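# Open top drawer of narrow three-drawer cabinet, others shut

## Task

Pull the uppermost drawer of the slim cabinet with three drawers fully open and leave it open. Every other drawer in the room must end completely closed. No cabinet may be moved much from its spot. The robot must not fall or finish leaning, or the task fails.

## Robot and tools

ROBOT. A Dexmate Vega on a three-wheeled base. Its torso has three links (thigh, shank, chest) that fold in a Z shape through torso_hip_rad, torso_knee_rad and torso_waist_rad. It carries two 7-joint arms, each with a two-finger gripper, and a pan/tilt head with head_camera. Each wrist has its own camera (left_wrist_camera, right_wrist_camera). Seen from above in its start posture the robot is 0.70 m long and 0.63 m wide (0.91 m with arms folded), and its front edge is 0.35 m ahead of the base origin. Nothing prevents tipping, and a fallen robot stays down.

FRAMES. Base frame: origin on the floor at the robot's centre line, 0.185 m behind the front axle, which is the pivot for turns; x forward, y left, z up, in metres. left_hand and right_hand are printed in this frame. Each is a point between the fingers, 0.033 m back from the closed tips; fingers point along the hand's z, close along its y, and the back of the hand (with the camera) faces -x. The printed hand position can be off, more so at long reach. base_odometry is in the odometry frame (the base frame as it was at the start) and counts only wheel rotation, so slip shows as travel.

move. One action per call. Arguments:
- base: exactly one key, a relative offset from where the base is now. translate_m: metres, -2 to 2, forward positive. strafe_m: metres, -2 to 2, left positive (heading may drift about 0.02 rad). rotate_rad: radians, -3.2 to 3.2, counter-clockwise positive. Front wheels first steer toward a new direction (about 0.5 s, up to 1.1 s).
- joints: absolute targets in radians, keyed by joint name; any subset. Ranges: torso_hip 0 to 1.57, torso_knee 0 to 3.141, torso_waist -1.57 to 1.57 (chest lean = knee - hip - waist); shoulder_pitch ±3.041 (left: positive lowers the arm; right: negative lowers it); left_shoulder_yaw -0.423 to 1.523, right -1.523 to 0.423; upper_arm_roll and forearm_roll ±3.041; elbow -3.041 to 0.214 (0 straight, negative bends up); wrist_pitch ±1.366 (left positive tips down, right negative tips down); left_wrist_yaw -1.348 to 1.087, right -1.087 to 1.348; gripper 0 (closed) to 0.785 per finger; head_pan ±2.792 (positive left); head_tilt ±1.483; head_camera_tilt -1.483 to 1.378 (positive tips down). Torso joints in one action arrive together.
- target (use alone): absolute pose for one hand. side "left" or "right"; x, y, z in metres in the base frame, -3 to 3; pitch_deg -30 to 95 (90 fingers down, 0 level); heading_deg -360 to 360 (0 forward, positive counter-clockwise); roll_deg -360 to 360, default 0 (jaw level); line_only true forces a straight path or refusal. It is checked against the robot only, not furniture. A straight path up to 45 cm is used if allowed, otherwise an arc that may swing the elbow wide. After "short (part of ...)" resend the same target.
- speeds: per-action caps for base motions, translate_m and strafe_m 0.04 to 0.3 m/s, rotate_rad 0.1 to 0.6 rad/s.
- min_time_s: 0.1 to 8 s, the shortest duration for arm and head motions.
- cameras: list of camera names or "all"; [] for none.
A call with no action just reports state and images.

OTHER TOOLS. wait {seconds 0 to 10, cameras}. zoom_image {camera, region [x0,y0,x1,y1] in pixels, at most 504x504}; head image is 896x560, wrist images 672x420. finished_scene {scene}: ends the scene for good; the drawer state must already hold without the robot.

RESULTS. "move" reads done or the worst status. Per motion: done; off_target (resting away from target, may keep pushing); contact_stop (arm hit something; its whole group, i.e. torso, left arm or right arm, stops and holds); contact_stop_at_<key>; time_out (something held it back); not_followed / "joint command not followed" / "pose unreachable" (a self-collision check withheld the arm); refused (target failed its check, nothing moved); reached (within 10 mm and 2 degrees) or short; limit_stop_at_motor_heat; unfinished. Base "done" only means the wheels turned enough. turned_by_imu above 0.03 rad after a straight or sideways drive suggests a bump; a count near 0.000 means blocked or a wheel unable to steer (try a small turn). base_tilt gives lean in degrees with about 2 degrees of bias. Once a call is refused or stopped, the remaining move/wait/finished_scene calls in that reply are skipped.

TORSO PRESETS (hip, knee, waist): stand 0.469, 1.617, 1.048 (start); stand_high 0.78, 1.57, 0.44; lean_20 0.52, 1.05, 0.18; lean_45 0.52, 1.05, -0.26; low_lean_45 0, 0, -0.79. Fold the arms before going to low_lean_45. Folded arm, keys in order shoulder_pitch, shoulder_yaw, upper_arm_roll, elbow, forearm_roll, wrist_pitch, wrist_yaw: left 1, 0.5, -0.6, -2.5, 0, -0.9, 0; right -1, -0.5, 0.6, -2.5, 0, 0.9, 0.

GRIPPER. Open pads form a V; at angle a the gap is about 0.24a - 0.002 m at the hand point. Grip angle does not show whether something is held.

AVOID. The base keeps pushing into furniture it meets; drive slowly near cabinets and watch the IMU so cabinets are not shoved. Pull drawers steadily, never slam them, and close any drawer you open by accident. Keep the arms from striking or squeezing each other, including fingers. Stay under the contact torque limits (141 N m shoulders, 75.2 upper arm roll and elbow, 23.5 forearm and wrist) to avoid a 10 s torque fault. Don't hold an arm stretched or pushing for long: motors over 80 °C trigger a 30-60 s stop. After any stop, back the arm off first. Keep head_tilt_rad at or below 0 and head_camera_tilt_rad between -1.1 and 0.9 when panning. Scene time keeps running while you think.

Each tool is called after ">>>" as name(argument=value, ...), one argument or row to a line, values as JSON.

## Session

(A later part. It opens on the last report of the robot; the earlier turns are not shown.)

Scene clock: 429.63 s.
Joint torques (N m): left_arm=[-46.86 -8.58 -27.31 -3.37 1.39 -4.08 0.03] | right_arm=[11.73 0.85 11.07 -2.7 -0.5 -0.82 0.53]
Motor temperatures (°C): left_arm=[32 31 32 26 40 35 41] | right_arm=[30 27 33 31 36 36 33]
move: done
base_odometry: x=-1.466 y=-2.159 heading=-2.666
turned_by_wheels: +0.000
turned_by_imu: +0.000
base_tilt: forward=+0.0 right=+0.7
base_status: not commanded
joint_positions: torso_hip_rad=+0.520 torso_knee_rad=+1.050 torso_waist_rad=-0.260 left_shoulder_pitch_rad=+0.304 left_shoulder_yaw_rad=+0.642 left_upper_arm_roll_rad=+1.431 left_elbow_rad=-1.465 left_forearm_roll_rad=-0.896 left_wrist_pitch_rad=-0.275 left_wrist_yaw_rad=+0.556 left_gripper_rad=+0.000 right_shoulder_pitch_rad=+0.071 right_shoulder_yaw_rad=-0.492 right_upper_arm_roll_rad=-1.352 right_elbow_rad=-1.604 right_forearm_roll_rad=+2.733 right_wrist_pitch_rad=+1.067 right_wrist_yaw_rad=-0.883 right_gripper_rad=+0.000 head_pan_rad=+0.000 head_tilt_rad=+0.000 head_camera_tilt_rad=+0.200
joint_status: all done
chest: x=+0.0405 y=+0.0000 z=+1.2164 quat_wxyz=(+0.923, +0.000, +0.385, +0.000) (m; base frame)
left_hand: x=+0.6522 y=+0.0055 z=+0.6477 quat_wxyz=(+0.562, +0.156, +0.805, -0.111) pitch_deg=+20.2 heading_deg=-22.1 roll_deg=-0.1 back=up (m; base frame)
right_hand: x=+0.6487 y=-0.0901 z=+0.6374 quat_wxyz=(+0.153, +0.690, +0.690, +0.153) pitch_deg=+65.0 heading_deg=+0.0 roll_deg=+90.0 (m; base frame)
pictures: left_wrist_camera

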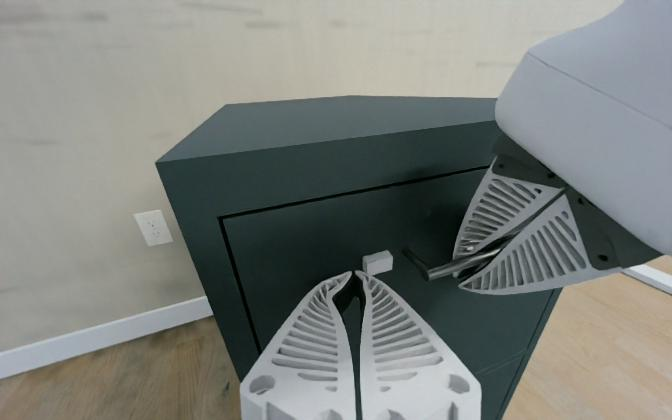

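>>> move(
  joints={"left_shoulder_pitch_rad": 0.307, "left_shoulder_yaw_rad": 0.656, "left_upper_arm_roll_rad": 1.432, "left_elbow_rad": -1.490, "left_forearm_roll_rad": -0.892, "left_wrist_pitch_rad": -0.274, "left_wrist_yaw_rad": 0.566},
  min_time_s=0.5,
  cameras=[],
)

>>> move(
  joints={"left_shoulder_pitch_rad": 0.300, "left_shoulder_yaw_rad": 0.605, "left_upper_arm_roll_rad": 1.4344, "left_elbow_rad": -1.471, "left_forearm_roll_rad": -0.882, "left_wrist_pitch_rad": -0.252, "left_wrist_yaw_rad": 0.590},
  min_time_s=1.5,
  cameras=["left_wrist_camera"],
)

>>> zoom_image(
  camera="left_wrist_camera",
  region=[290, 200, 490, 340],
)

Scene clock: 431.17 s.
Joint torques (N m): left_arm=[-27.47 -1.56 -15.53 -3.81 1.74 -3.28 0.04] | right_arm=[12.11 0.89 11.24 -2.12 -0.64 -0.27 0.52]
Motor temperatures (°C): left_arm=[32 31 32 26 40 35 41] | right_arm=[30 27 33 31 36 36 33]
move: done
base_odometry: x=-1.466 y=-2.159 heading=-2.666
turned_by_wheels: +0.000
turned_by_imu: +0.000
base_tilt: forward=+0.0 right=+0.7
base_status: not commanded
joint_positions: torso_hip_rad=+0.520 torso_knee_rad=+1.050 torso_waist_rad=-0.260 left_shoulder_pitch_rad=+0.307 left_shoulder_yaw_rad=+0.654 left_upper_arm_roll_rad=+1.432 left_elbow_rad=-1.486 left_forearm_roll_rad=-0.893 left_wrist_pitch_rad=-0.274 left_wrist_yaw_rad=+0.564 left_gripper_rad=+0.000 right_shoulder_pitch_rad=+0.071 right_shoulder_yaw_rad=-0.492 right_upper_arm_roll_rad=-1.352 right_elbow_rad=-1.604 right_forearm_roll_rad=+2.733 right_wrist_pitch_rad=+1.067 right_wrist_yaw_rad=-0.883 right_gripper_rad=+0.000 head_pan_rad=+0.000 head_tilt_rad=+0.000 head_camera_tilt_rad=+0.200
joint_status: all done
chest: x=+0.0405 y=+0.0000 z=+1.2164 quat_wxyz=(+0.923, +0.000, +0.385, +0.000) (m; base frame)
left_hand: x=+0.6491 y=+0.0056 z=+0.6504 quat_wxyz=(+0.562, +0.156, +0.804, -0.112) pitch_deg=+20.0 heading_deg=-22.2 roll_deg=-0.2 back=up (m; base frame)
right_hand: x=+0.6487 y=-0.0901 z=+0.6374 quat_wxyz=(+0.153, +0.690, +0.690, +0.153) pitch_deg=+65.0 heading_deg=+0.0 roll_deg=+90.0 (m; base frame)
pictures: none
No camera images: "cameras" was empty.

Scene clock: 433.17 s.
Joint torques (N m): left_arm=[-47.98 -21.97 -16.58 -9.16 4.7 -4.94 -4.29] | right_arm=[12.27 1.06 10.94 -1.76 -0.35 0.14 0.53]
Motor temperatures (°C): left_arm=[32 31 33 26 40 35 41] | right_arm=[30 27 33 31 36 36 33]
move: done
base_odometry: x=-1.466 y=-2.159 heading=-2.666
turned_by_wheels: +0.000
turned_by_imu: +0.001
base_tilt: forward=+0.0 right=+0.7
base_status: not commanded
joint_positions: torso_hip_rad=+0.520 torso_knee_rad=+1.050 torso_waist_rad=-0.260 left_shoulder_pitch_rad=+0.302 left_shoulder_yaw_rad=+0.609 left_upper_arm_roll_rad=+1.435 left_elbow_rad=-1.472 left_forearm_roll_rad=-0.884 left_wrist_pitch_rad=-0.253 left_wrist_yaw_rad=+0.590 left_gripper_rad=+0.000 right_shoulder_pitch_rad=+0.071 right_shoulder_yaw_rad=-0.492 right_upper_arm_roll_rad=-1.352 right_elbow_rad=-1.604 right_forearm_roll_rad=+2.733 right_wrist_pitch_rad=+1.067 right_wrist_yaw_rad=-0.883 right_gripper_rad=+0.000 head_pan_rad=+0.000 head_tilt_rad=+0.000 head_camera_tilt_rad=+0.200
joint_status: all done
chest: x=+0.0405 y=+0.0000 z=+1.2164 quat_wxyz=(+0.923, +0.000, +0.385, +0.000) (m; base frame)
left_hand: x=+0.6492 y=-0.0129 z=+0.6513 quat_wxyz=(+0.562, +0.157, +0.805, -0.111) pitch_deg=+20.1 heading_deg=-22.2 roll_deg=-0.1 back=up (m; base frame)
right_hand: x=+0.6486 y=-0.0901 z=+0.6374 quat_wxyz=(+0.153, +0.690, +0.690, +0.153) pitch_deg=+65.0 heading_deg=+0.0 roll_deg=+90.0 (m; base frame)
pictures: left_wrist_camera

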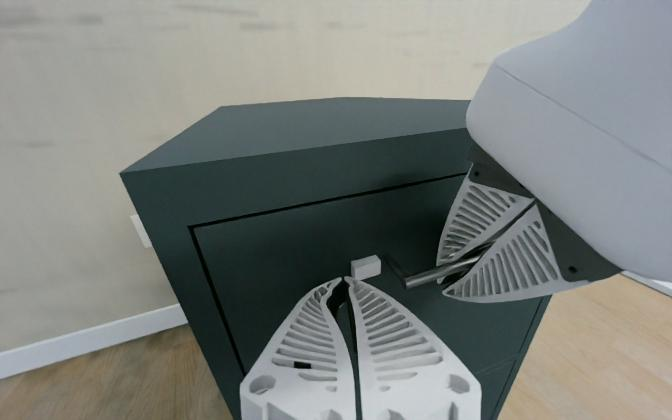

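Scaled by 2.520 from the camera's 672x420 image, which has a finer 960x600 frame.

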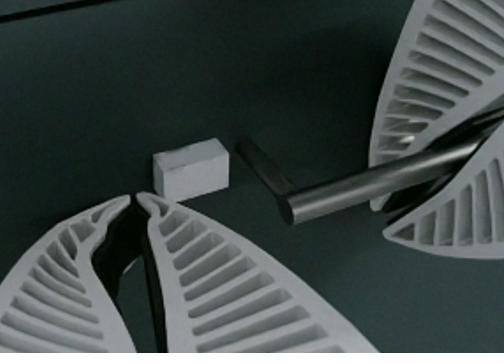

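>>> move(
  joints={"left_shoulder_pitch_rad": 0.297, "left_shoulder_yaw_rad": 0.574, "left_upper_arm_roll_rad": 1.4358, "left_elbow_rad": -1.462, "left_forearm_roll_rad": -0.876, "left_wrist_pitch_rad": -0.239, "left_wrist_yaw_rad": 0.605},
  min_time_s=1.0,
  cameras=["left_wrist_camera", "right_wrist_camera"],
)

>>> zoom_image(
  camera="left_wrist_camera",
  region=[290, 200, 490, 340],
)

Scene clock: 434.97 s.
Joint torques (N m): left_arm=[-53.01 -35.12 -15.13 -14.64 7.39 -5.68 -8.09] | right_arm=[13.73 0.83 10.58 -2.76 -0.39 -0.3 0.34]
Motor temperatures (°C): left_arm=[33 31 33 26 41 35 41] | right_arm=[30 27 33 31 36 36 33]
move: done
base_odometry: x=-1.466 y=-2.159 heading=-2.666
turned_by_wheels: +0.000
turned_by_imu: +0.000
base_tilt: forward=+0.0 right=+0.6
base_status: not commanded
joint_positions: torso_hip_rad=+0.520 torso_knee_rad=+1.050 torso_waist_rad=-0.260 left_shoulder_pitch_rad=+0.299 left_shoulder_yaw_rad=+0.579 left_upper_arm_roll_rad=+1.436 left_elbow_rad=-1.462 left_forearm_roll_rad=-0.878 left_wrist_pitch_rad=-0.240 left_wrist_yaw_rad=+0.606 left_gripper_rad=+0.000 right_shoulder_pitch_rad=+0.071 right_shoulder_yaw_rad=-0.492 right_upper_arm_roll_rad=-1.352 right_elbow_rad=-1.604 right_forearm_roll_rad=+2.733 right_wrist_pitch_rad=+1.067 right_wrist_yaw_rad=-0.883 right_gripper_rad=+0.000 head_pan_rad=+0.000 head_tilt_rad=+0.000 head_camera_tilt_rad=+0.200
joint_status: all done
chest: x=+0.0404 y=+0.0000 z=+1.2164 quat_wxyz=(+0.923, +0.000, +0.385, +0.000) (m; base frame)
left_hand: x=+0.6490 y=-0.0254 z=+0.6524 quat_wxyz=(+0.562, +0.157, +0.805, -0.111) pitch_deg=+20.1 heading_deg=-22.1 roll_deg=-0.1 back=up (m; base frame)
right_hand: x=+0.6486 y=-0.0902 z=+0.6374 quat_wxyz=(+0.153, +0.690, +0.690, +0.153) pitch_deg=+65.0 heading_deg=-0.1 roll_deg=+90.0 (m; base frame)
pictures: left_wrist_camera, right_wrist_camera

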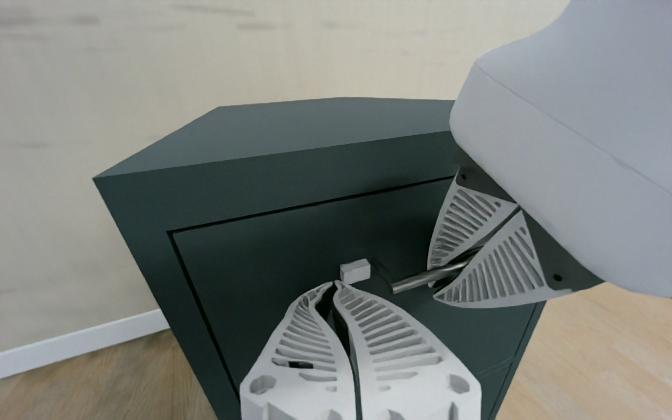

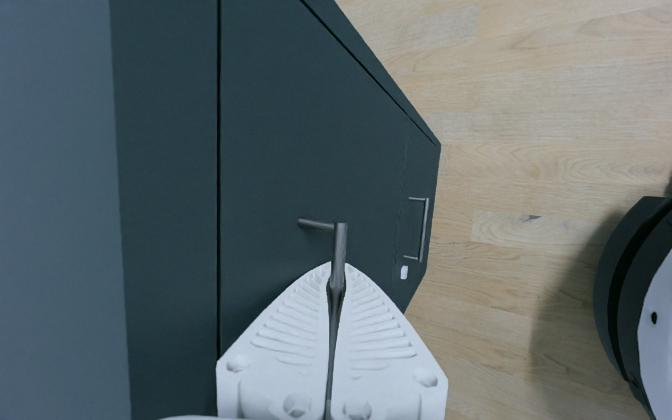

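Scaled by 2.520 from the camera's 672x420 image, which has a finer 960x600 frame.

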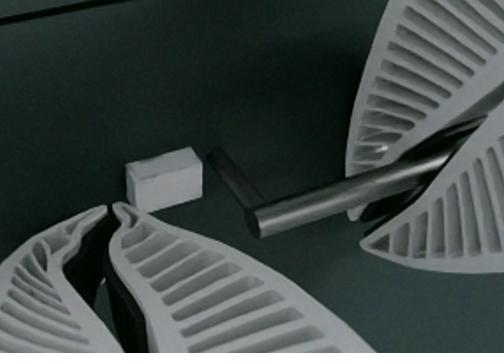

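>>> move(
  base={"translate_m": -0.02},
  speeds={"translate_m": 0.04},
  cameras=["left_wrist_camera", "right_wrist_camera", "head_camera"],
)

>>> zoom_image(
  camera="left_wrist_camera",
  region=[290, 200, 490, 340],
)

>>> zoom_image(
  camera="head_camera",
  region=[380, 160, 600, 360],
)

Scene clock: 437.33 s.
Joint torques (N m): left_arm=[-25.31 -21.4 -6.67 -12.54 4.76 -3.63 -5.23] | right_arm=[13.34 3.02 7.86 -4.23 1.8 -1.54 -3.6]
Motor temperatures (°C): left_arm=[33 32 33 26 41 36 42] | right_arm=[30 27 33 31 36 36 33]
move: done
base_odometry: x=-1.448 y=-2.150 heading=-2.667
turned_by_wheels: +0.000
turned_by_imu: +0.010
base_tilt: forward=+0.0 right=+0.7
base_status: done
joint_positions: torso_hip_rad=+0.520 torso_knee_rad=+1.050 torso_waist_rad=-0.260 left_shoulder_pitch_rad=+0.297 left_shoulder_yaw_rad=+0.575 left_upper_arm_roll_rad=+1.436 left_elbow_rad=-1.461 left_forearm_roll_rad=-0.877 left_wrist_pitch_rad=-0.238 left_wrist_yaw_rad=+0.607 left_gripper_rad=+0.000 right_shoulder_pitch_rad=+0.071 right_shoulder_yaw_rad=-0.492 right_upper_arm_roll_rad=-1.351 right_elbow_rad=-1.604 right_forearm_roll_rad=+2.732 right_wrist_pitch_rad=+1.067 right_wrist_yaw_rad=-0.882 right_gripper_rad=+0.000 head_pan_rad=+0.000 head_tilt_rad=+0.000 head_camera_tilt_rad=+0.200
joint_status: not commanded
chest: x=+0.0406 y=+0.0000 z=+1.2164 quat_wxyz=(+0.923, +0.000, +0.385, +0.000) (m; base frame)
left_hand: x=+0.6497 y=-0.0279 z=+0.6539 quat_wxyz=(+0.563, +0.157, +0.804, -0.111) pitch_deg=+20.0 heading_deg=-22.2 roll_deg=-0.1 back=up (m; base frame)
right_hand: x=+0.6493 y=-0.0904 z=+0.6376 quat_wxyz=(+0.154, +0.690, +0.690, +0.154) pitch_deg=+64.9 heading_deg=-0.1 roll_deg=+89.9 (m; base frame)
pictures: head_camera, left_wrist_camera, right_wrist_camera

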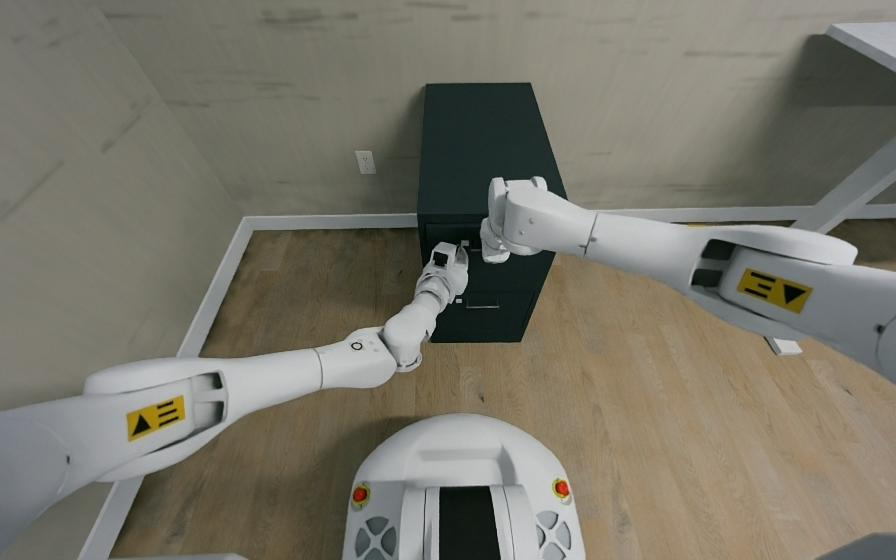

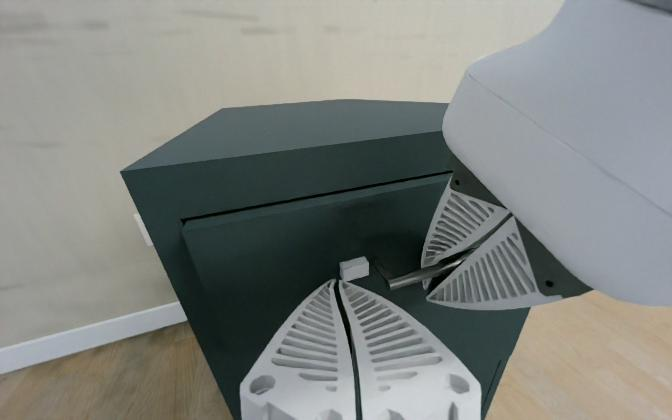

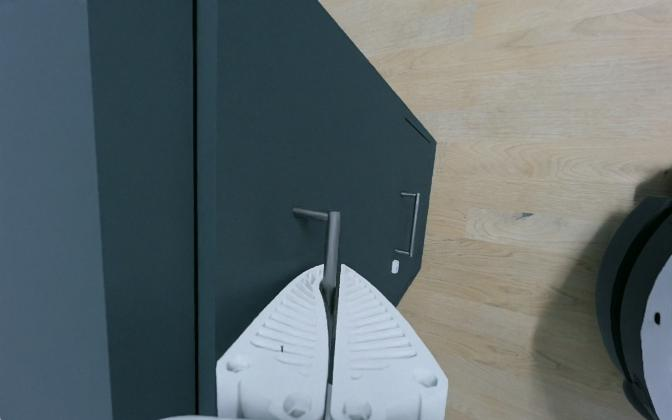

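Scaled by 2.520 from the camera's 672x420 image, which has a finer 960x600 frame.

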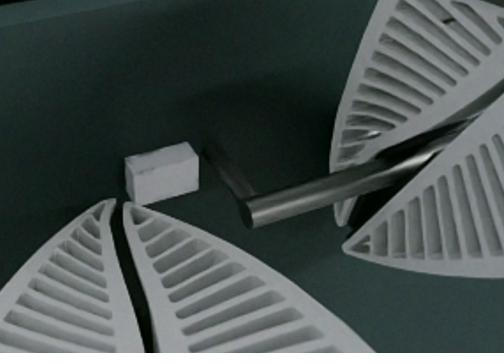

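Scaled by 2.291 from the camera's 896x560 image, which has a finer 960x600 frame.

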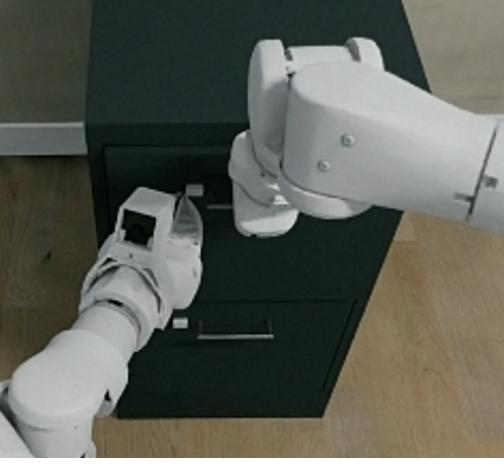

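>>> move(
  joints={"left_shoulder_pitch_rad": 0.318, "left_shoulder_yaw_rad": 0.704, "left_upper_arm_roll_rad": 1.437, "left_elbow_rad": -1.562, "left_forearm_roll_rad": -0.882, "left_wrist_pitch_rad": -0.270, "left_wrist_yaw_rad": 0.593},
  min_time_s=0.7,
  cameras=[],
)

>>> move(
  target={"side": "left", "x": 0.58, "y": 0.14, "z": 0.70, "pitch_deg": 20, "heading_deg": -22, "roll_deg": 0},
  cameras=["left_wrist_camera", "right_wrist_camera"],
)

Scene clock: 439.63 s.
Joint torques (N m): left_arm=[-12.34 2.57 -6.12 -4.68 1.1 -2.32 -0.32] | right_arm=[13.03 1.55 8.09 -4.19 1.73 -0.23 -3.54]
Motor temperatures (°C): left_arm=[33 32 32 26 41 36 42] | right_arm=[30 27 33 31 36 36 33]
move: done
base_odometry: x=-1.448 y=-2.150 heading=-2.667
turned_by_wheels: +0.000
turned_by_imu: -0.001
base_tilt: forward=+0.1 right=+0.7
base_status: not commanded
joint_positions: torso_hip_rad=+0.520 torso_knee_rad=+1.050 torso_waist_rad=-0.260 left_shoulder_pitch_rad=+0.317 left_shoulder_yaw_rad=+0.700 left_upper_arm_roll_rad=+1.437 left_elbow_rad=-1.559 left_forearm_roll_rad=-0.882 left_wrist_pitch_rad=-0.269 left_wrist_yaw_rad=+0.593 left_gripper_rad=+0.000 right_shoulder_pitch_rad=+0.071 right_shoulder_yaw_rad=-0.492 right_upper_arm_roll_rad=-1.351 right_elbow_rad=-1.604 right_forearm_roll_rad=+2.732 right_wrist_pitch_rad=+1.067 right_wrist_yaw_rad=-0.882 right_gripper_rad=+0.000 head_pan_rad=+0.000 head_tilt_rad=+0.000 head_camera_tilt_rad=+0.200
joint_status: all done
chest: x=+0.0406 y=+0.0000 z=+1.2164 quat_wxyz=(+0.923, +0.000, +0.385, +0.000) (m; base frame)
left_hand: x=+0.6381 y=+0.0105 z=+0.6581 quat_wxyz=(+0.564, +0.156, +0.803, -0.112) pitch_deg=+19.9 heading_deg=-22.2 roll_deg=-0.2 back=up (m; base frame)
right_hand: x=+0.6493 y=-0.0904 z=+0.6376 quat_wxyz=(+0.154, +0.690, +0.690, +0.154) pitch_deg=+64.9 heading_deg=-0.1 roll_deg=+89.9 (m; base frame)
pictures: none
No camera images: "cameras" was empty.

Scene clock: 439.93 s.
Joint torques (N m): left_arm=[-13.04 2.09 -6.84 -3.85 1.17 -2.87 -0.38] | right_arm=[13.38 1.87 8.44 -4.4 1.64 -0.43 -3.46]
Motor temperatures (°C): left_arm=[33 32 32 26 41 36 42] | right_arm=[30 27 33 31 36 36 33]
move: refused
base_odometry: x=-1.448 y=-2.150 heading=-2.667
turned_by_wheels: +0.000
turned_by_imu: +0.000
base_tilt: forward=+0.0 right=+0.7
base_status: not commanded
joint_positions: torso_hip_rad=+0.520 torso_knee_rad=+1.050 torso_waist_rad=-0.260 left_shoulder_pitch_rad=+0.318 left_shoulder_yaw_rad=+0.702 left_upper_arm_roll_rad=+1.437 left_elbow_rad=-1.560 left_forearm_roll_rad=-0.882 left_wrist_pitch_rad=-0.269 left_wrist_yaw_rad=+0.593 left_gripper_rad=+0.000 right_shoulder_pitch_rad=+0.071 right_shoulder_yaw_rad=-0.492 right_upper_arm_roll_rad=-1.351 right_elbow_rad=-1.604 right_forearm_roll_rad=+2.732 right_wrist_pitch_rad=+1.067 right_wrist_yaw_rad=-0.882 right_gripper_rad=+0.000 head_pan_rad=+0.000 head_tilt_rad=+0.000 head_camera_tilt_rad=+0.200
joint_status: not commanded
chest: x=+0.0406 y=+0.0000 z=+1.2164 quat_wxyz=(+0.923, +0.000, +0.385, +0.000) (m; base frame)
left_hand: x=+0.6379 y=+0.0111 z=+0.6582 quat_wxyz=(+0.564, +0.156, +0.803, -0.112) pitch_deg=+19.9 heading_deg=-22.2 roll_deg=-0.2 back=up (m; base frame)
left_hand_status: refused: the arm stands too near the robot already: the left finger within 0.3 cm of the right finger (limit 2.0). Nothing moved. Move it clear with "joints".
right_hand: x=+0.6493 y=-0.0904 z=+0.6376 quat_wxyz=(+0.154, +0.690, +0.690, +0.154) pitch_deg=+64.9 heading_deg=-0.1 roll_deg=+89.9 (m; base frame)
pictures: left_wrist_camera, right_wrist_camera

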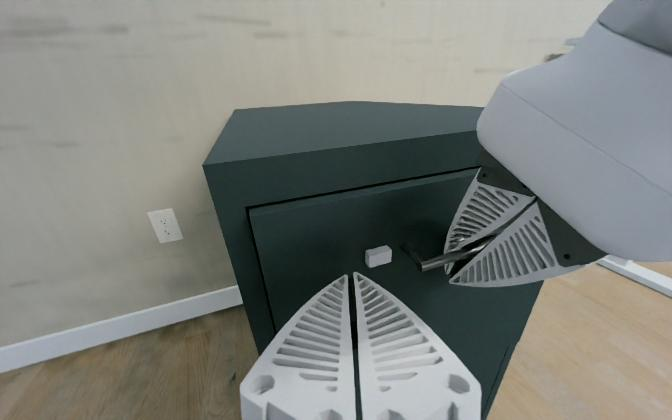

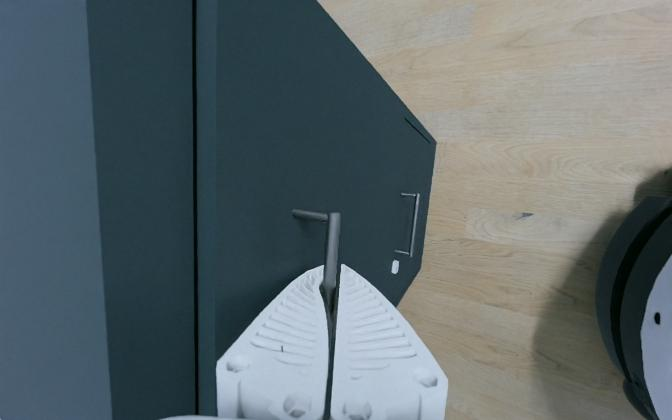

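>>> move(
  joints={"left_shoulder_pitch_rad": 0.336, "left_shoulder_yaw_rad": 0.845, "left_upper_arm_roll_rad": 1.431, "left_elbow_rad": -1.65, "left_forearm_roll_rad": -0.89, "left_wrist_pitch_rad": -0.30, "left_wrist_yaw_rad": 0.58},
  min_time_s=0.7,
  cameras=[],
)

>>> move(
  target={"side": "left", "x": 0.50, "y": 0.26, "z": 0.70, "pitch_deg": 20, "heading_deg": -22, "roll_deg": 0},
  cameras=["head_camera"],
)

Scene clock: 442.10 s.
Joint torques (N m): left_arm=[-10.72 3.76 -13.02 -5.83 1.19 -2.2 -0.27] | right_arm=[13.71 4.01 7.89 -4.62 1.59 -1.23 -3.59]
Motor temperatures (°C): left_arm=[33 32 32 26 41 36 42] | right_arm=[30 27 33 31 36 36 33]
move: done
base_odometry: x=-1.448 y=-2.150 heading=-2.667
turned_by_wheels: +0.000
turned_by_imu: +0.000
base_tilt: forward=+0.0 right=+0.7
base_status: not commanded
joint_positions: torso_hip_rad=+0.520 torso_knee_rad=+1.050 torso_waist_rad=-0.260 left_shoulder_pitch_rad=+0.335 left_shoulder_yaw_rad=+0.841 left_upper_arm_roll_rad=+1.431 left_elbow_rad=-1.648 left_forearm_roll_rad=-0.890 left_wrist_pitch_rad=-0.299 left_wrist_yaw_rad=+0.580 left_gripper_rad=+0.000 right_shoulder_pitch_rad=+0.071 right_shoulder_yaw_rad=-0.492 right_upper_arm_roll_rad=-1.351 right_elbow_rad=-1.604 right_forearm_roll_rad=+2.732 right_wrist_pitch_rad=+1.067 right_wrist_yaw_rad=-0.882 right_gripper_rad=+0.000 head_pan_rad=+0.000 head_tilt_rad=+0.000 head_camera_tilt_rad=+0.200
joint_status: all done
chest: x=+0.0406 y=+0.0000 z=+1.2164 quat_wxyz=(+0.923, +0.000, +0.385, +0.000) (m; base frame)
left_hand: x=+0.6310 y=+0.0641 z=+0.6637 quat_wxyz=(+0.565, +0.155, +0.804, -0.099) pitch_deg=+20.0 heading_deg=-20.8 roll_deg=+1.0 back=up (m; base frame)
right_hand: x=+0.6493 y=-0.0904 z=+0.6376 quat_wxyz=(+0.154, +0.690, +0.690, +0.154) pitch_deg=+64.9 heading_deg=-0.1 roll_deg=+89.9 (m; base frame)
pictures: none
No camera images: "cameras" was empty.

Scene clock: 445.67 s.
Joint torques (N m): left_arm=[-3.93 10.9 -5.07 -3.64 0.48 -2.6 -0.24] | right_arm=[13.81 1.77 8.45 -3.85 1.64 -0.84 -3.53]
Motor temperatures (°C): left_arm=[33 31 32 26 41 36 42] | right_arm=[30 27 33 31 36 36 33]
move: done
base_odometry: x=-1.448 y=-2.150 heading=-2.667
turned_by_wheels: +0.000
turned_by_imu: +0.000
base_tilt: forward=+0.1 right=+0.7
base_status: not commanded
joint_positions: torso_hip_rad=+0.520 torso_knee_rad=+1.050 torso_waist_rad=-0.260 left_shoulder_pitch_rad=+0.555 left_shoulder_yaw_rad=+1.453 left_upper_arm_roll_rad=+1.493 left_elbow_rad=-1.873 left_forearm_roll_rad=-0.914 left_wrist_pitch_rad=-0.745 left_wrist_yaw_rad=+0.383 left_gripper_rad=+0.000 right_shoulder_pitch_rad=+0.071 right_shoulder_yaw_rad=-0.492 right_upper_arm_roll_rad=-1.351 right_elbow_rad=-1.604 right_forearm_roll_rad=+2.732 right_wrist_pitch_rad=+1.067 right_wrist_yaw_rad=-0.882 right_gripper_rad=+0.000 head_pan_rad=+0.000 head_tilt_rad=+0.000 head_camera_tilt_rad=+0.200
joint_status: not commanded
chest: x=+0.0406 y=+0.0000 z=+1.2164 quat_wxyz=(+0.923, +0.000, +0.385, +0.000) (m; base frame)
left_hand: x=+0.5010 y=+0.2587 z=+0.6995 quat_wxyz=(+0.563, +0.156, +0.804, -0.109) pitch_deg=+20.0 heading_deg=-22.0 roll_deg=+0.0 back=up (m; base frame)
left_hand_status: reached (straight line, planned for 2.3 s): 2 mm and 0.0 deg off.
right_hand: x=+0.6493 y=-0.0904 z=+0.6376 quat_wxyz=(+0.154, +0.690, +0.690, +0.154) pitch_deg=+64.9 heading_deg=-0.1 roll_deg=+89.9 (m; base frame)
pictures: head_camera

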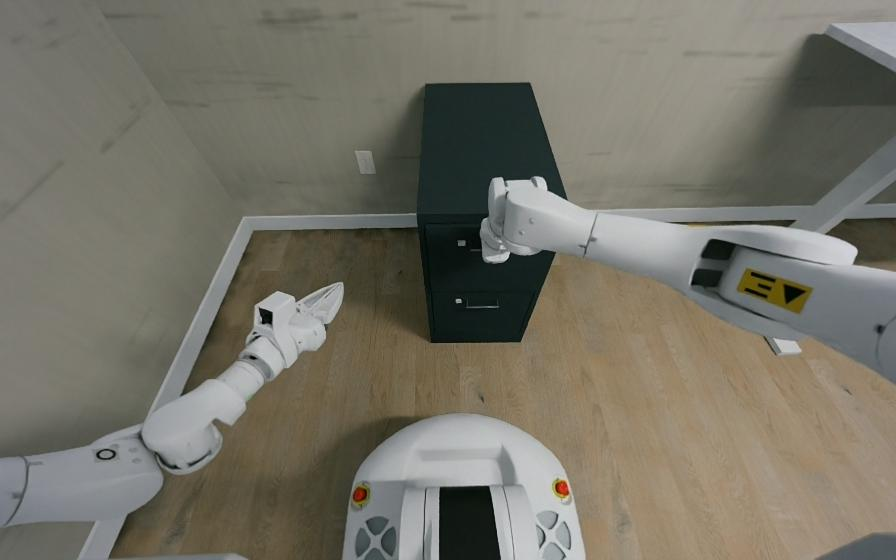

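>>> move(
  base={"translate_m": -0.15},
  speeds={"translate_m": 0.08},
  cameras=["head_camera", "right_wrist_camera"],
)

Scene clock: 448.70 s.
Joint torques (N m): left_arm=[-3.98 11.92 -4.99 -2.16 0.44 -3.31 -0.36] | right_arm=[13 0.02 5.39 -0.85 -0.61 0.01 -0.09]
Motor temperatures (°C): left_arm=[32 32 32 26 41 36 42] | right_arm=[30 27 33 31 36 36 33]
move: done
base_odometry: x=-1.315 y=-2.082 heading=-2.668
turned_by_wheels: -0.001
turned_by_imu: -0.002
base_tilt: forward=+0.0 right=+0.7
base_status: done
joint_positions: torso_hip_rad=+0.520 torso_knee_rad=+1.050 torso_waist_rad=-0.260 left_shoulder_pitch_rad=+0.556 left_shoulder_yaw_rad=+1.456 left_upper_arm_roll_rad=+1.494 left_elbow_rad=-1.873 left_forearm_roll_rad=-0.914 left_wrist_pitch_rad=-0.748 left_wrist_yaw_rad=+0.381 left_gripper_rad=+0.000 right_shoulder_pitch_rad=+0.071 right_shoulder_yaw_rad=-0.492 right_upper_arm_roll_rad=-1.351 right_elbow_rad=-1.604 right_forearm_roll_rad=+2.733 right_wrist_pitch_rad=+1.067 right_wrist_yaw_rad=-0.883 right_gripper_rad=+0.000 head_pan_rad=+0.000 head_tilt_rad=+0.000 head_camera_tilt_rad=+0.200
joint_status: not commanded
chest: x=+0.0406 y=+0.0000 z=+1.2164 quat_wxyz=(+0.923, +0.000, +0.385, +0.000) (m; base frame)
left_hand: x=+0.5001 y=+0.2600 z=+0.7000 quat_wxyz=(+0.563, +0.156, +0.804, -0.109) pitch_deg=+20.0 heading_deg=-22.0 roll_deg=+0.0 back=up (m; base frame)
right_hand: x=+0.6489 y=-0.0900 z=+0.6375 quat_wxyz=(+0.153, +0.690, +0.690, +0.153) pitch_deg=+64.9 heading_deg=+0.0 roll_deg=-90.0 (m; base frame)
pictures: head_camera, right_wrist_camera

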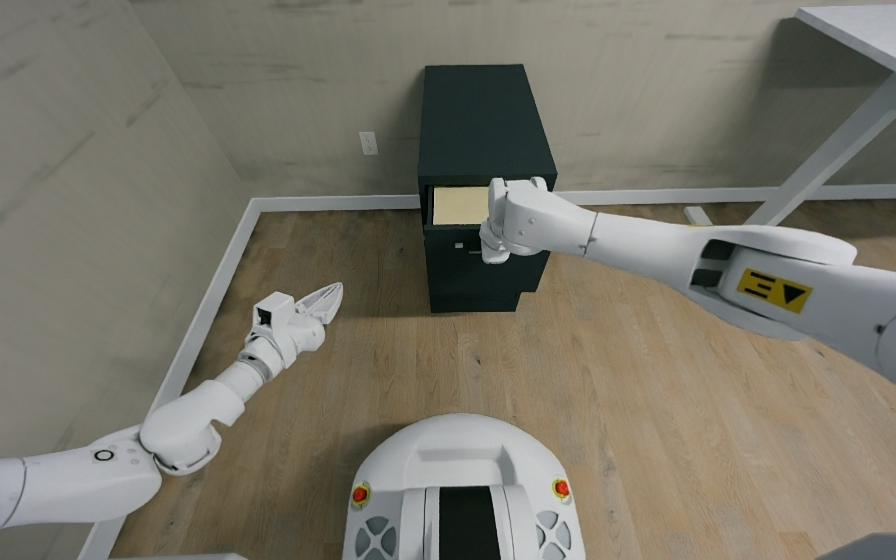

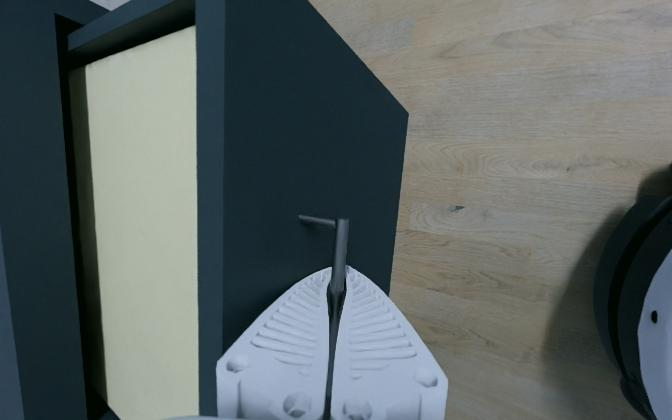

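>>> move(
  base={"translate_m": -0.2},
  speeds={"translate_m": 0.1},
  cameras=["right_wrist_camera", "head_camera"],
)

Scene clock: 452.00 s.
Joint torques (N m): left_arm=[-6.29 11.95 -5.07 -3.63 0.65 -2.65 -0.3] | right_arm=[12.94 -0.93 5.63 -1.67 -1.53 1.58 1.41]
Motor temperatures (°C): left_arm=[32 32 32 26 40 36 41] | right_arm=[30 27 33 31 36 36 33]
move: done
base_odometry: x=-1.137 y=-1.991 heading=-2.669
turned_by_wheels: -0.001
turned_by_imu: -0.001
base_tilt: forward=+0.0 right=+0.7
base_status: done
joint_positions: torso_hip_rad=+0.520 torso_knee_rad=+1.050 torso_waist_rad=-0.260 left_shoulder_pitch_rad=+0.556 left_shoulder_yaw_rad=+1.456 left_upper_arm_roll_rad=+1.494 left_elbow_rad=-1.873 left_forearm_roll_rad=-0.914 left_wrist_pitch_rad=-0.748 left_wrist_yaw_rad=+0.381 left_gripper_rad=+0.000 right_shoulder_pitch_rad=+0.071 right_shoulder_yaw_rad=-0.492 right_upper_arm_roll_rad=-1.351 right_elbow_rad=-1.604 right_forearm_roll_rad=+2.733 right_wrist_pitch_rad=+1.067 right_wrist_yaw_rad=-0.883 right_gripper_rad=+0.000 head_pan_rad=+0.000 head_tilt_rad=+0.000 head_camera_tilt_rad=+0.200
joint_status: not commanded
chest: x=+0.0406 y=+0.0000 z=+1.2164 quat_wxyz=(+0.923, +0.000, +0.385, +0.000) (m; base frame)
left_hand: x=+0.5001 y=+0.2600 z=+0.7000 quat_wxyz=(+0.563, +0.156, +0.804, -0.109) pitch_deg=+20.0 heading_deg=-22.0 roll_deg=+0.0 back=up (m; base frame)
right_hand: x=+0.6486 y=-0.0898 z=+0.6374 quat_wxyz=(+0.153, +0.690, +0.690, +0.153) pitch_deg=+65.0 heading_deg=+0.1 roll_deg=-89.9 (m; base frame)
pictures: head_camera, right_wrist_camera

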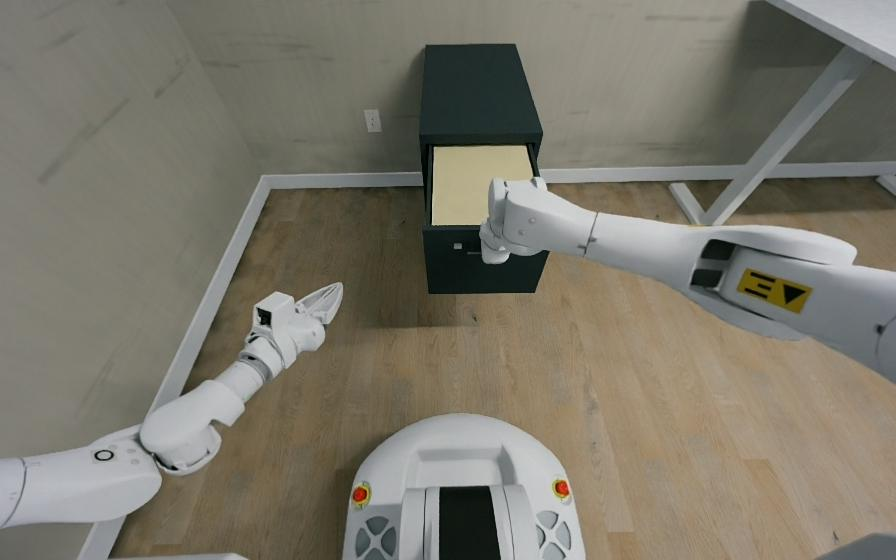

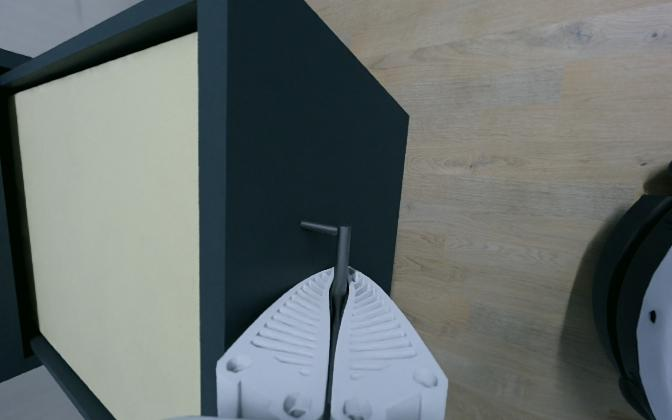

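>>> move(
  base={"translate_m": -0.06},
  speeds={"translate_m": 0.06},
  cameras=["right_wrist_camera"],
)

Scene clock: 453.80 s.
Joint torques (N m): left_arm=[-5.4 11.9 -5.46 -2.64 0.7 -2.25 -0.33] | right_arm=[14.28 -1.41 5.45 -2.63 -0.01 0.92 -1.08]
Motor temperatures (°C): left_arm=[32 32 32 26 40 36 41] | right_arm=[30 27 33 31 36 36 33]
move: done
base_odometry: x=-1.083 y=-1.964 heading=-2.670
turned_by_wheels: -0.001
turned_by_imu: -0.001
base_tilt: forward=+0.0 right=+0.7
base_status: done
joint_positions: torso_hip_rad=+0.520 torso_knee_rad=+1.050 torso_waist_rad=-0.260 left_shoulder_pitch_rad=+0.556 left_shoulder_yaw_rad=+1.456 left_upper_arm_roll_rad=+1.494 left_elbow_rad=-1.873 left_forearm_roll_rad=-0.914 left_wrist_pitch_rad=-0.748 left_wrist_yaw_rad=+0.381 left_gripper_rad=+0.000 right_shoulder_pitch_rad=+0.071 right_shoulder_yaw_rad=-0.492 right_upper_arm_roll_rad=-1.351 right_elbow_rad=-1.604 right_forearm_roll_rad=+2.732 right_wrist_pitch_rad=+1.067 right_wrist_yaw_rad=-0.883 right_gripper_rad=+0.000 head_pan_rad=+0.000 head_tilt_rad=+0.000 head_camera_tilt_rad=+0.200
joint_status: not commanded
chest: x=+0.0407 y=+0.0000 z=+1.2164 quat_wxyz=(+0.923, +0.000, +0.385, +0.000) (m; base frame)
left_hand: x=+0.5001 y=+0.2600 z=+0.7000 quat_wxyz=(+0.563, +0.156, +0.804, -0.109) pitch_deg=+20.0 heading_deg=-22.0 roll_deg=+0.0 back=up (m; base frame)
right_hand: x=+0.6490 y=-0.0900 z=+0.6375 quat_wxyz=(+0.153, +0.690, +0.690, +0.154) pitch_deg=+64.9 heading_deg=+0.0 roll_deg=-90.0 (m; base frame)
pictures: right_wrist_camera

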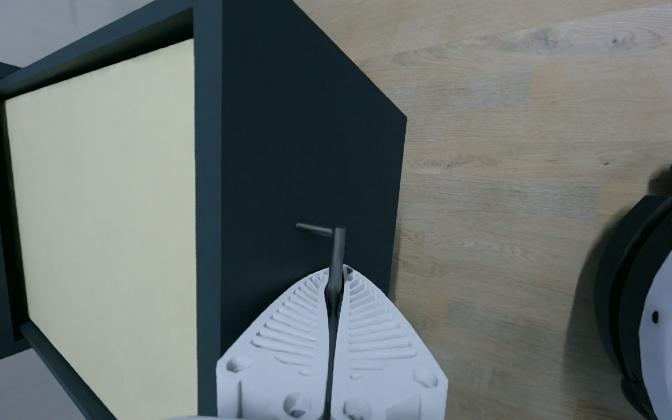

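>>> move(
  base={"translate_m": -0.04},
  speeds={"translate_m": 0.05},
  cameras=["right_wrist_camera", "head_camera"],
)

Scene clock: 455.50 s.
Joint torques (N m): left_arm=[-4.88 11.5 -5.78 -1.63 0.46 -2.98 -0.27] | right_arm=[13.88 -0.59 5.57 -3.62 0.9 0.5 -2.56]
Motor temperatures (°C): left_arm=[32 32 32 26 40 36 41] | right_arm=[30 27 33 31 36 36 33]
move: done
base_odometry: x=-1.047 y=-1.945 heading=-2.670
turned_by_wheels: -0.001
turned_by_imu: -0.001
base_tilt: forward=+0.0 right=+0.8
base_status: done
joint_positions: torso_hip_rad=+0.520 torso_knee_rad=+1.050 torso_waist_rad=-0.260 left_shoulder_pitch_rad=+0.556 left_shoulder_yaw_rad=+1.456 left_upper_arm_roll_rad=+1.494 left_elbow_rad=-1.873 left_forearm_roll_rad=-0.914 left_wrist_pitch_rad=-0.748 left_wrist_yaw_rad=+0.381 left_gripper_rad=+0.000 right_shoulder_pitch_rad=+0.071 right_shoulder_yaw_rad=-0.492 right_upper_arm_roll_rad=-1.351 right_elbow_rad=-1.604 right_forearm_roll_rad=+2.732 right_wrist_pitch_rad=+1.067 right_wrist_yaw_rad=-0.882 right_gripper_rad=+0.000 head_pan_rad=+0.000 head_tilt_rad=+0.000 head_camera_tilt_rad=+0.200
joint_status: not commanded
chest: x=+0.0406 y=+0.0000 z=+1.2164 quat_wxyz=(+0.923, +0.000, +0.385, +0.000) (m; base frame)
left_hand: x=+0.5001 y=+0.2600 z=+0.7000 quat_wxyz=(+0.563, +0.156, +0.804, -0.109) pitch_deg=+20.0 heading_deg=-22.0 roll_deg=+0.0 back=up (m; base frame)
right_hand: x=+0.6492 y=-0.0900 z=+0.6376 quat_wxyz=(+0.154, +0.690, +0.690, +0.154) pitch_deg=+64.9 heading_deg=+0.0 roll_deg=+90.0 (m; base frame)
pictures: head_camera, right_wrist_camera

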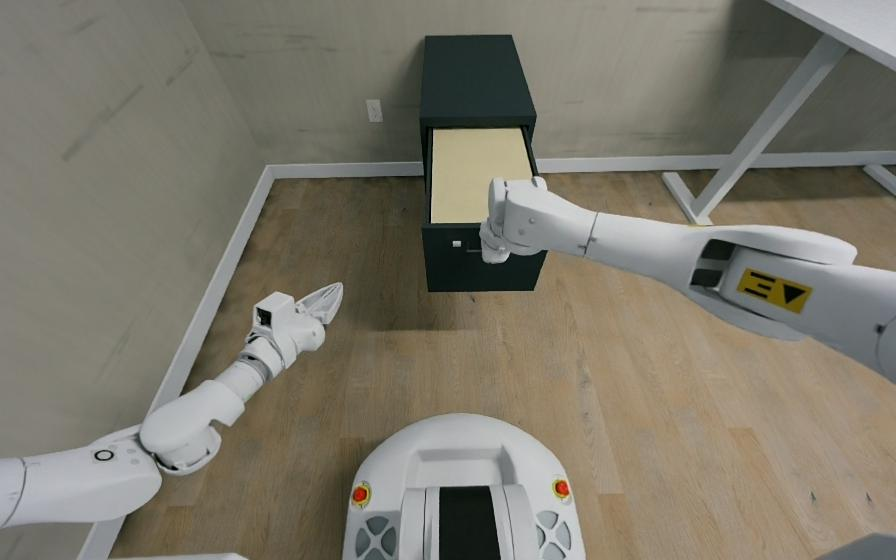

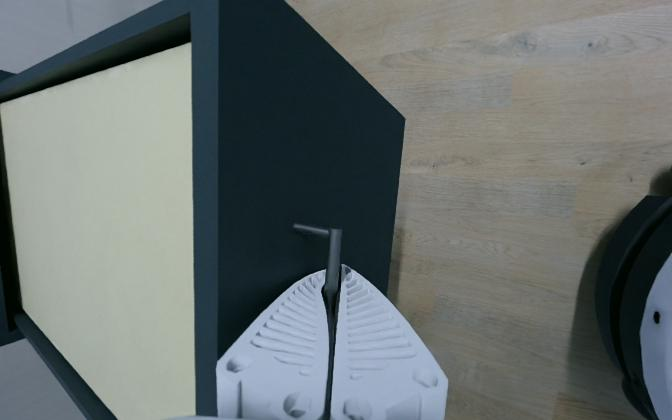

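>>> move(
  base={"translate_m": -0.04},
  speeds={"translate_m": 0.05},
  cameras=["right_wrist_camera"],
)

Scene clock: 459.83 s.
Joint torques (N m): left_arm=[-6.03 12.63 -4.78 -2.51 0.75 -3.2 -0.32] | right_arm=[14.24 -1.45 5.03 -0.45 0.8 1.31 -2.43]
Motor temperatures (°C): left_arm=[32 32 32 26 40 36 41] | right_arm=[30 27 33 31 36 36 33]
move: done
base_odometry: x=-1.012 y=-1.927 heading=-2.671
turned_by_wheels: -0.001
turned_by_imu: -0.001
base_tilt: forward=+0.0 right=+0.8
base_status: done
joint_positions: torso_hip_rad=+0.520 torso_knee_rad=+1.050 torso_waist_rad=-0.260 left_shoulder_pitch_rad=+0.556 left_shoulder_yaw_rad=+1.456 left_upper_arm_roll_rad=+1.494 left_elbow_rad=-1.873 left_forearm_roll_rad=-0.914 left_wrist_pitch_rad=-0.748 left_wrist_yaw_rad=+0.381 left_gripper_rad=+0.000 right_shoulder_pitch_rad=+0.071 right_shoulder_yaw_rad=-0.492 right_upper_arm_roll_rad=-1.351 right_elbow_rad=-1.604 right_forearm_roll_rad=+2.732 right_wrist_pitch_rad=+1.067 right_wrist_yaw_rad=-0.882 right_gripper_rad=+0.000 head_pan_rad=+0.000 head_tilt_rad=+0.000 head_camera_tilt_rad=+0.200
joint_status: not commanded
chest: x=+0.0407 y=+0.0000 z=+1.2164 quat_wxyz=(+0.923, +0.000, +0.385, +0.000) (m; base frame)
left_hand: x=+0.5001 y=+0.2600 z=+0.7000 quat_wxyz=(+0.563, +0.156, +0.804, -0.109) pitch_deg=+20.0 heading_deg=-22.0 roll_deg=+0.0 back=up (m; base frame)
right_hand: x=+0.6492 y=-0.0900 z=+0.6376 quat_wxyz=(+0.154, +0.690, +0.690, +0.154) pitch_deg=+64.9 heading_deg=+0.0 roll_deg=+90.0 (m; base frame)
pictures: right_wrist_camera

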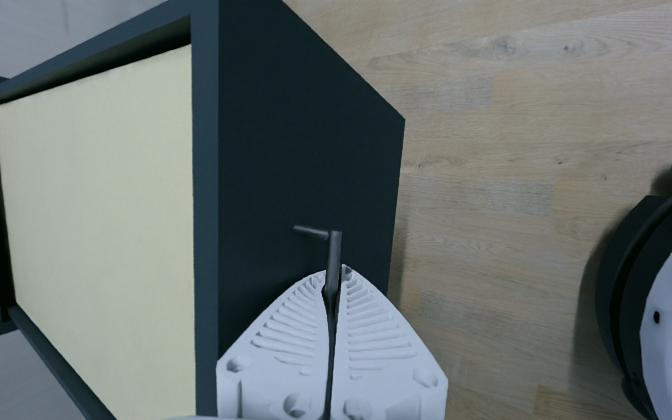

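>>> move(
  base={"translate_m": -0.05},
  speeds={"translate_m": 0.05},
  cameras=["right_wrist_camera"],
)

Scene clock: 461.77 s.
Joint torques (N m): left_arm=[-6.04 11.68 -4.64 -1.39 0.47 -1.99 -0.47] | right_arm=[13.1 -1.05 5.96 -2.29 -0.47 0.67 -0.47]
Motor temperatures (°C): left_arm=[32 32 32 26 40 36 41] | right_arm=[30 27 33 31 36 36 33]
move: done
base_odometry: x=-0.967 y=-1.905 heading=-2.672
turned_by_wheels: -0.001
turned_by_imu: -0.001
base_tilt: forward=+0.0 right=+0.8
base_status: done
joint_positions: torso_hip_rad=+0.520 torso_knee_rad=+1.050 torso_waist_rad=-0.260 left_shoulder_pitch_rad=+0.556 left_shoulder_yaw_rad=+1.456 left_upper_arm_roll_rad=+1.494 left_elbow_rad=-1.873 left_forearm_roll_rad=-0.914 left_wrist_pitch_rad=-0.748 left_wrist_yaw_rad=+0.381 left_gripper_rad=+0.000 right_shoulder_pitch_rad=+0.071 right_shoulder_yaw_rad=-0.492 right_upper_arm_roll_rad=-1.351 right_elbow_rad=-1.604 right_forearm_roll_rad=+2.733 right_wrist_pitch_rad=+1.067 right_wrist_yaw_rad=-0.883 right_gripper_rad=+0.000 head_pan_rad=+0.000 head_tilt_rad=+0.000 head_camera_tilt_rad=+0.200
joint_status: not commanded
chest: x=+0.0406 y=+0.0000 z=+1.2164 quat_wxyz=(+0.923, +0.000, +0.385, +0.000) (m; base frame)
left_hand: x=+0.5001 y=+0.2600 z=+0.7000 quat_wxyz=(+0.563, +0.156, +0.804, -0.109) pitch_deg=+20.0 heading_deg=-22.0 roll_deg=+0.0 back=up (m; base frame)
right_hand: x=+0.6489 y=-0.0899 z=+0.6375 quat_wxyz=(+0.153, +0.690, +0.690, +0.153) pitch_deg=+64.9 heading_deg=+0.0 roll_deg=-90.0 (m; base frame)
pictures: right_wrist_camera

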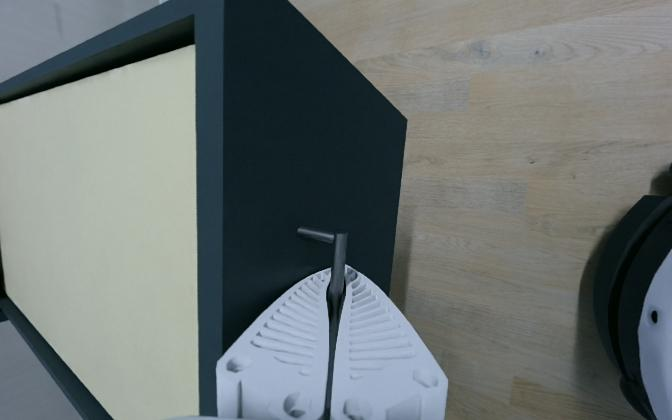

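>>> move(
  base={"translate_m": -0.04},
  speeds={"translate_m": 0.05},
  cameras=["right_wrist_camera", "head_camera"],
)

Scene clock: 463.60 s.
Joint torques (N m): left_arm=[-5.9 13.56 -5.81 -2.91 0.54 -2.1 -0.55] | right_arm=[12.52 -1.27 5.89 -2.76 0.77 0.9 -2.45]
Motor temperatures (°C): left_arm=[32 32 32 26 40 36 41] | right_arm=[30 27 33 31 36 36 33]
move: done
base_odometry: x=-0.931 y=-1.887 heading=-2.673
turned_by_wheels: -0.001
turned_by_imu: -0.001
base_tilt: forward=+0.0 right=+0.7
base_status: done
joint_positions: torso_hip_rad=+0.520 torso_knee_rad=+1.050 torso_waist_rad=-0.260 left_shoulder_pitch_rad=+0.556 left_shoulder_yaw_rad=+1.456 left_upper_arm_roll_rad=+1.494 left_elbow_rad=-1.873 left_forearm_roll_rad=-0.914 left_wrist_pitch_rad=-0.748 left_wrist_yaw_rad=+0.381 left_gripper_rad=+0.000 right_shoulder_pitch_rad=+0.071 right_shoulder_yaw_rad=-0.492 right_upper_arm_roll_rad=-1.351 right_elbow_rad=-1.604 right_forearm_roll_rad=+2.732 right_wrist_pitch_rad=+1.067 right_wrist_yaw_rad=-0.882 right_gripper_rad=+0.000 head_pan_rad=+0.000 head_tilt_rad=+0.000 head_camera_tilt_rad=+0.200
joint_status: not commanded
chest: x=+0.0406 y=+0.0000 z=+1.2164 quat_wxyz=(+0.923, +0.000, +0.385, +0.000) (m; base frame)
left_hand: x=+0.5001 y=+0.2600 z=+0.7000 quat_wxyz=(+0.563, +0.156, +0.804, -0.109) pitch_deg=+20.0 heading_deg=-22.0 roll_deg=+0.0 back=up (m; base frame)
right_hand: x=+0.6491 y=-0.0900 z=+0.6376 quat_wxyz=(+0.154, +0.690, +0.690, +0.154) pitch_deg=+64.9 heading_deg=+0.0 roll_deg=+90.0 (m; base frame)
pictures: head_camera, right_wrist_camera

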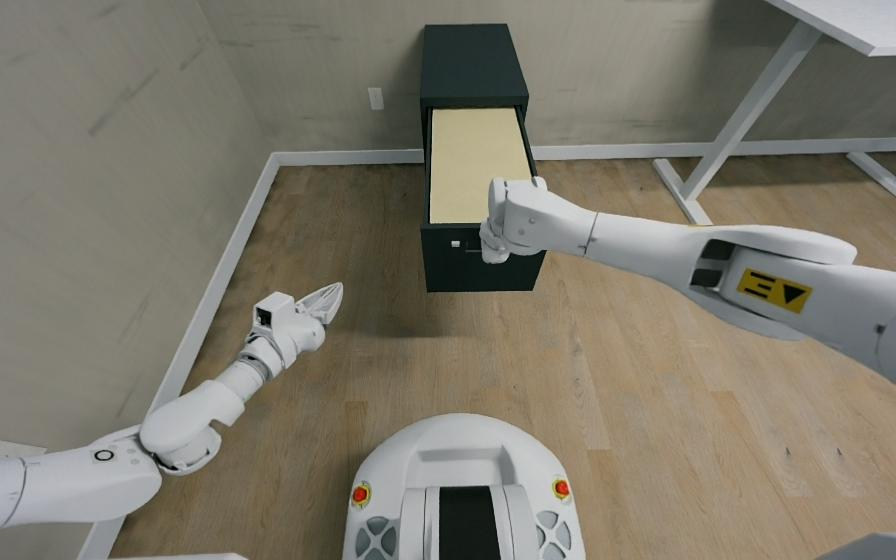

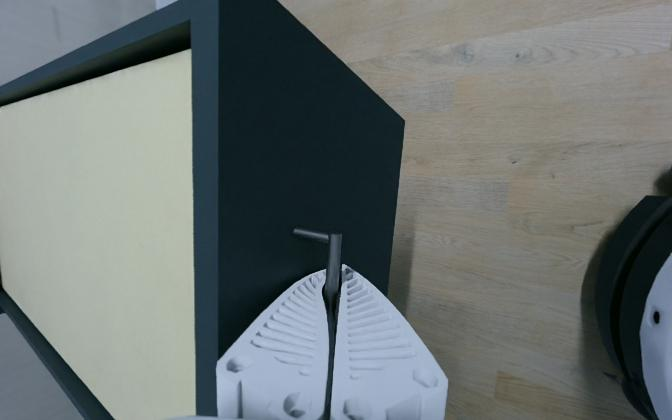

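>>> move(
  base={"translate_m": -0.03},
  speeds={"translate_m": 0.05},
  cameras=["right_wrist_camera", "head_camera"],
)

Scene clock: 465.23 s.
Joint torques (N m): left_arm=[-6.35 12.82 -5.52 -2.91 0.69 -1.99 -0.31] | right_arm=[13.23 -1.41 5.28 -2.8 3.15 0.63 -7.45]
Motor temperatures (°C): left_arm=[32 32 32 26 40 36 41] | right_arm=[30 27 33 31 36 36 33]
move: done
base_odometry: x=-0.904 y=-1.874 heading=-2.673
turned_by_wheels: +0.000
turned_by_imu: +0.000
base_tilt: forward=+0.1 right=+0.7
base_status: done
joint_positions: torso_hip_rad=+0.520 torso_knee_rad=+1.050 torso_waist_rad=-0.260 left_shoulder_pitch_rad=+0.556 left_shoulder_yaw_rad=+1.456 left_upper_arm_roll_rad=+1.494 left_elbow_rad=-1.873 left_forearm_roll_rad=-0.914 left_wrist_pitch_rad=-0.748 left_wrist_yaw_rad=+0.381 left_gripper_rad=+0.000 right_shoulder_pitch_rad=+0.071 right_shoulder_yaw_rad=-0.492 right_upper_arm_roll_rad=-1.351 right_elbow_rad=-1.604 right_forearm_roll_rad=+2.731 right_wrist_pitch_rad=+1.067 right_wrist_yaw_rad=-0.881 right_gripper_rad=+0.000 head_pan_rad=+0.000 head_tilt_rad=+0.000 head_camera_tilt_rad=+0.200
joint_status: not commanded
chest: x=+0.0408 y=+0.0000 z=+1.2164 quat_wxyz=(+0.923, +0.000, +0.385, +0.000) (m; base frame)
left_hand: x=+0.5001 y=+0.2600 z=+0.6998 quat_wxyz=(+0.563, +0.156, +0.804, -0.109) pitch_deg=+20.0 heading_deg=-22.0 roll_deg=+0.0 back=up (m; base frame)
right_hand: x=+0.6497 y=-0.0901 z=+0.6377 quat_wxyz=(+0.154, +0.690, +0.690, +0.154) pitch_deg=+64.8 heading_deg=+0.0 roll_deg=+89.9 (m; base frame)
pictures: head_camera, right_wrist_camera

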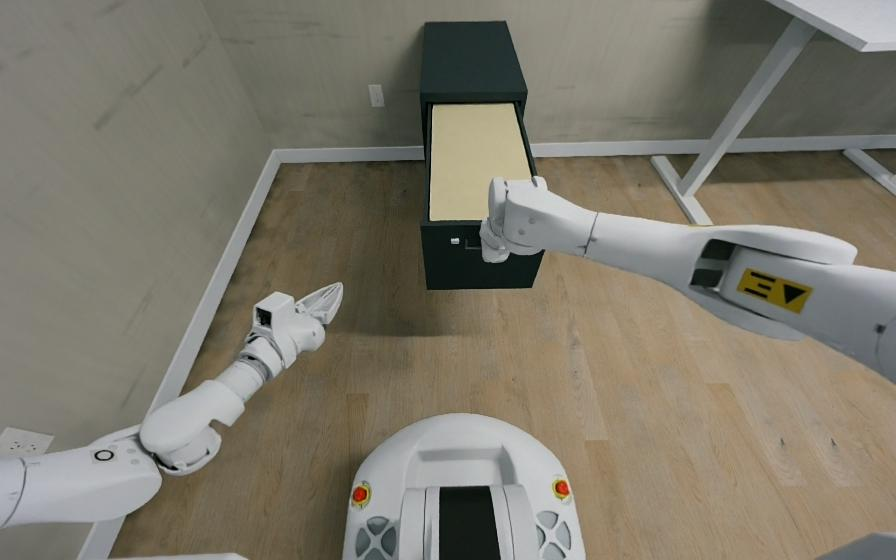

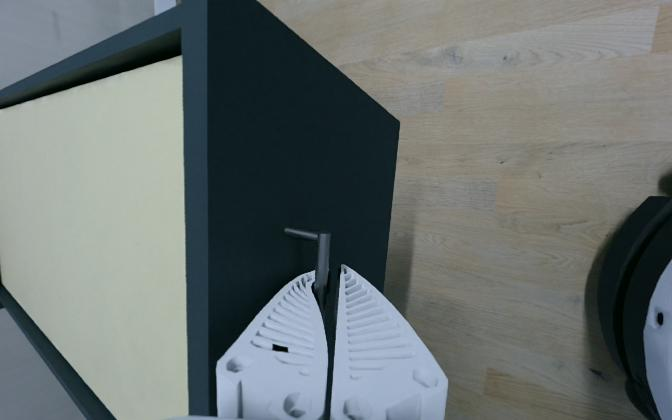

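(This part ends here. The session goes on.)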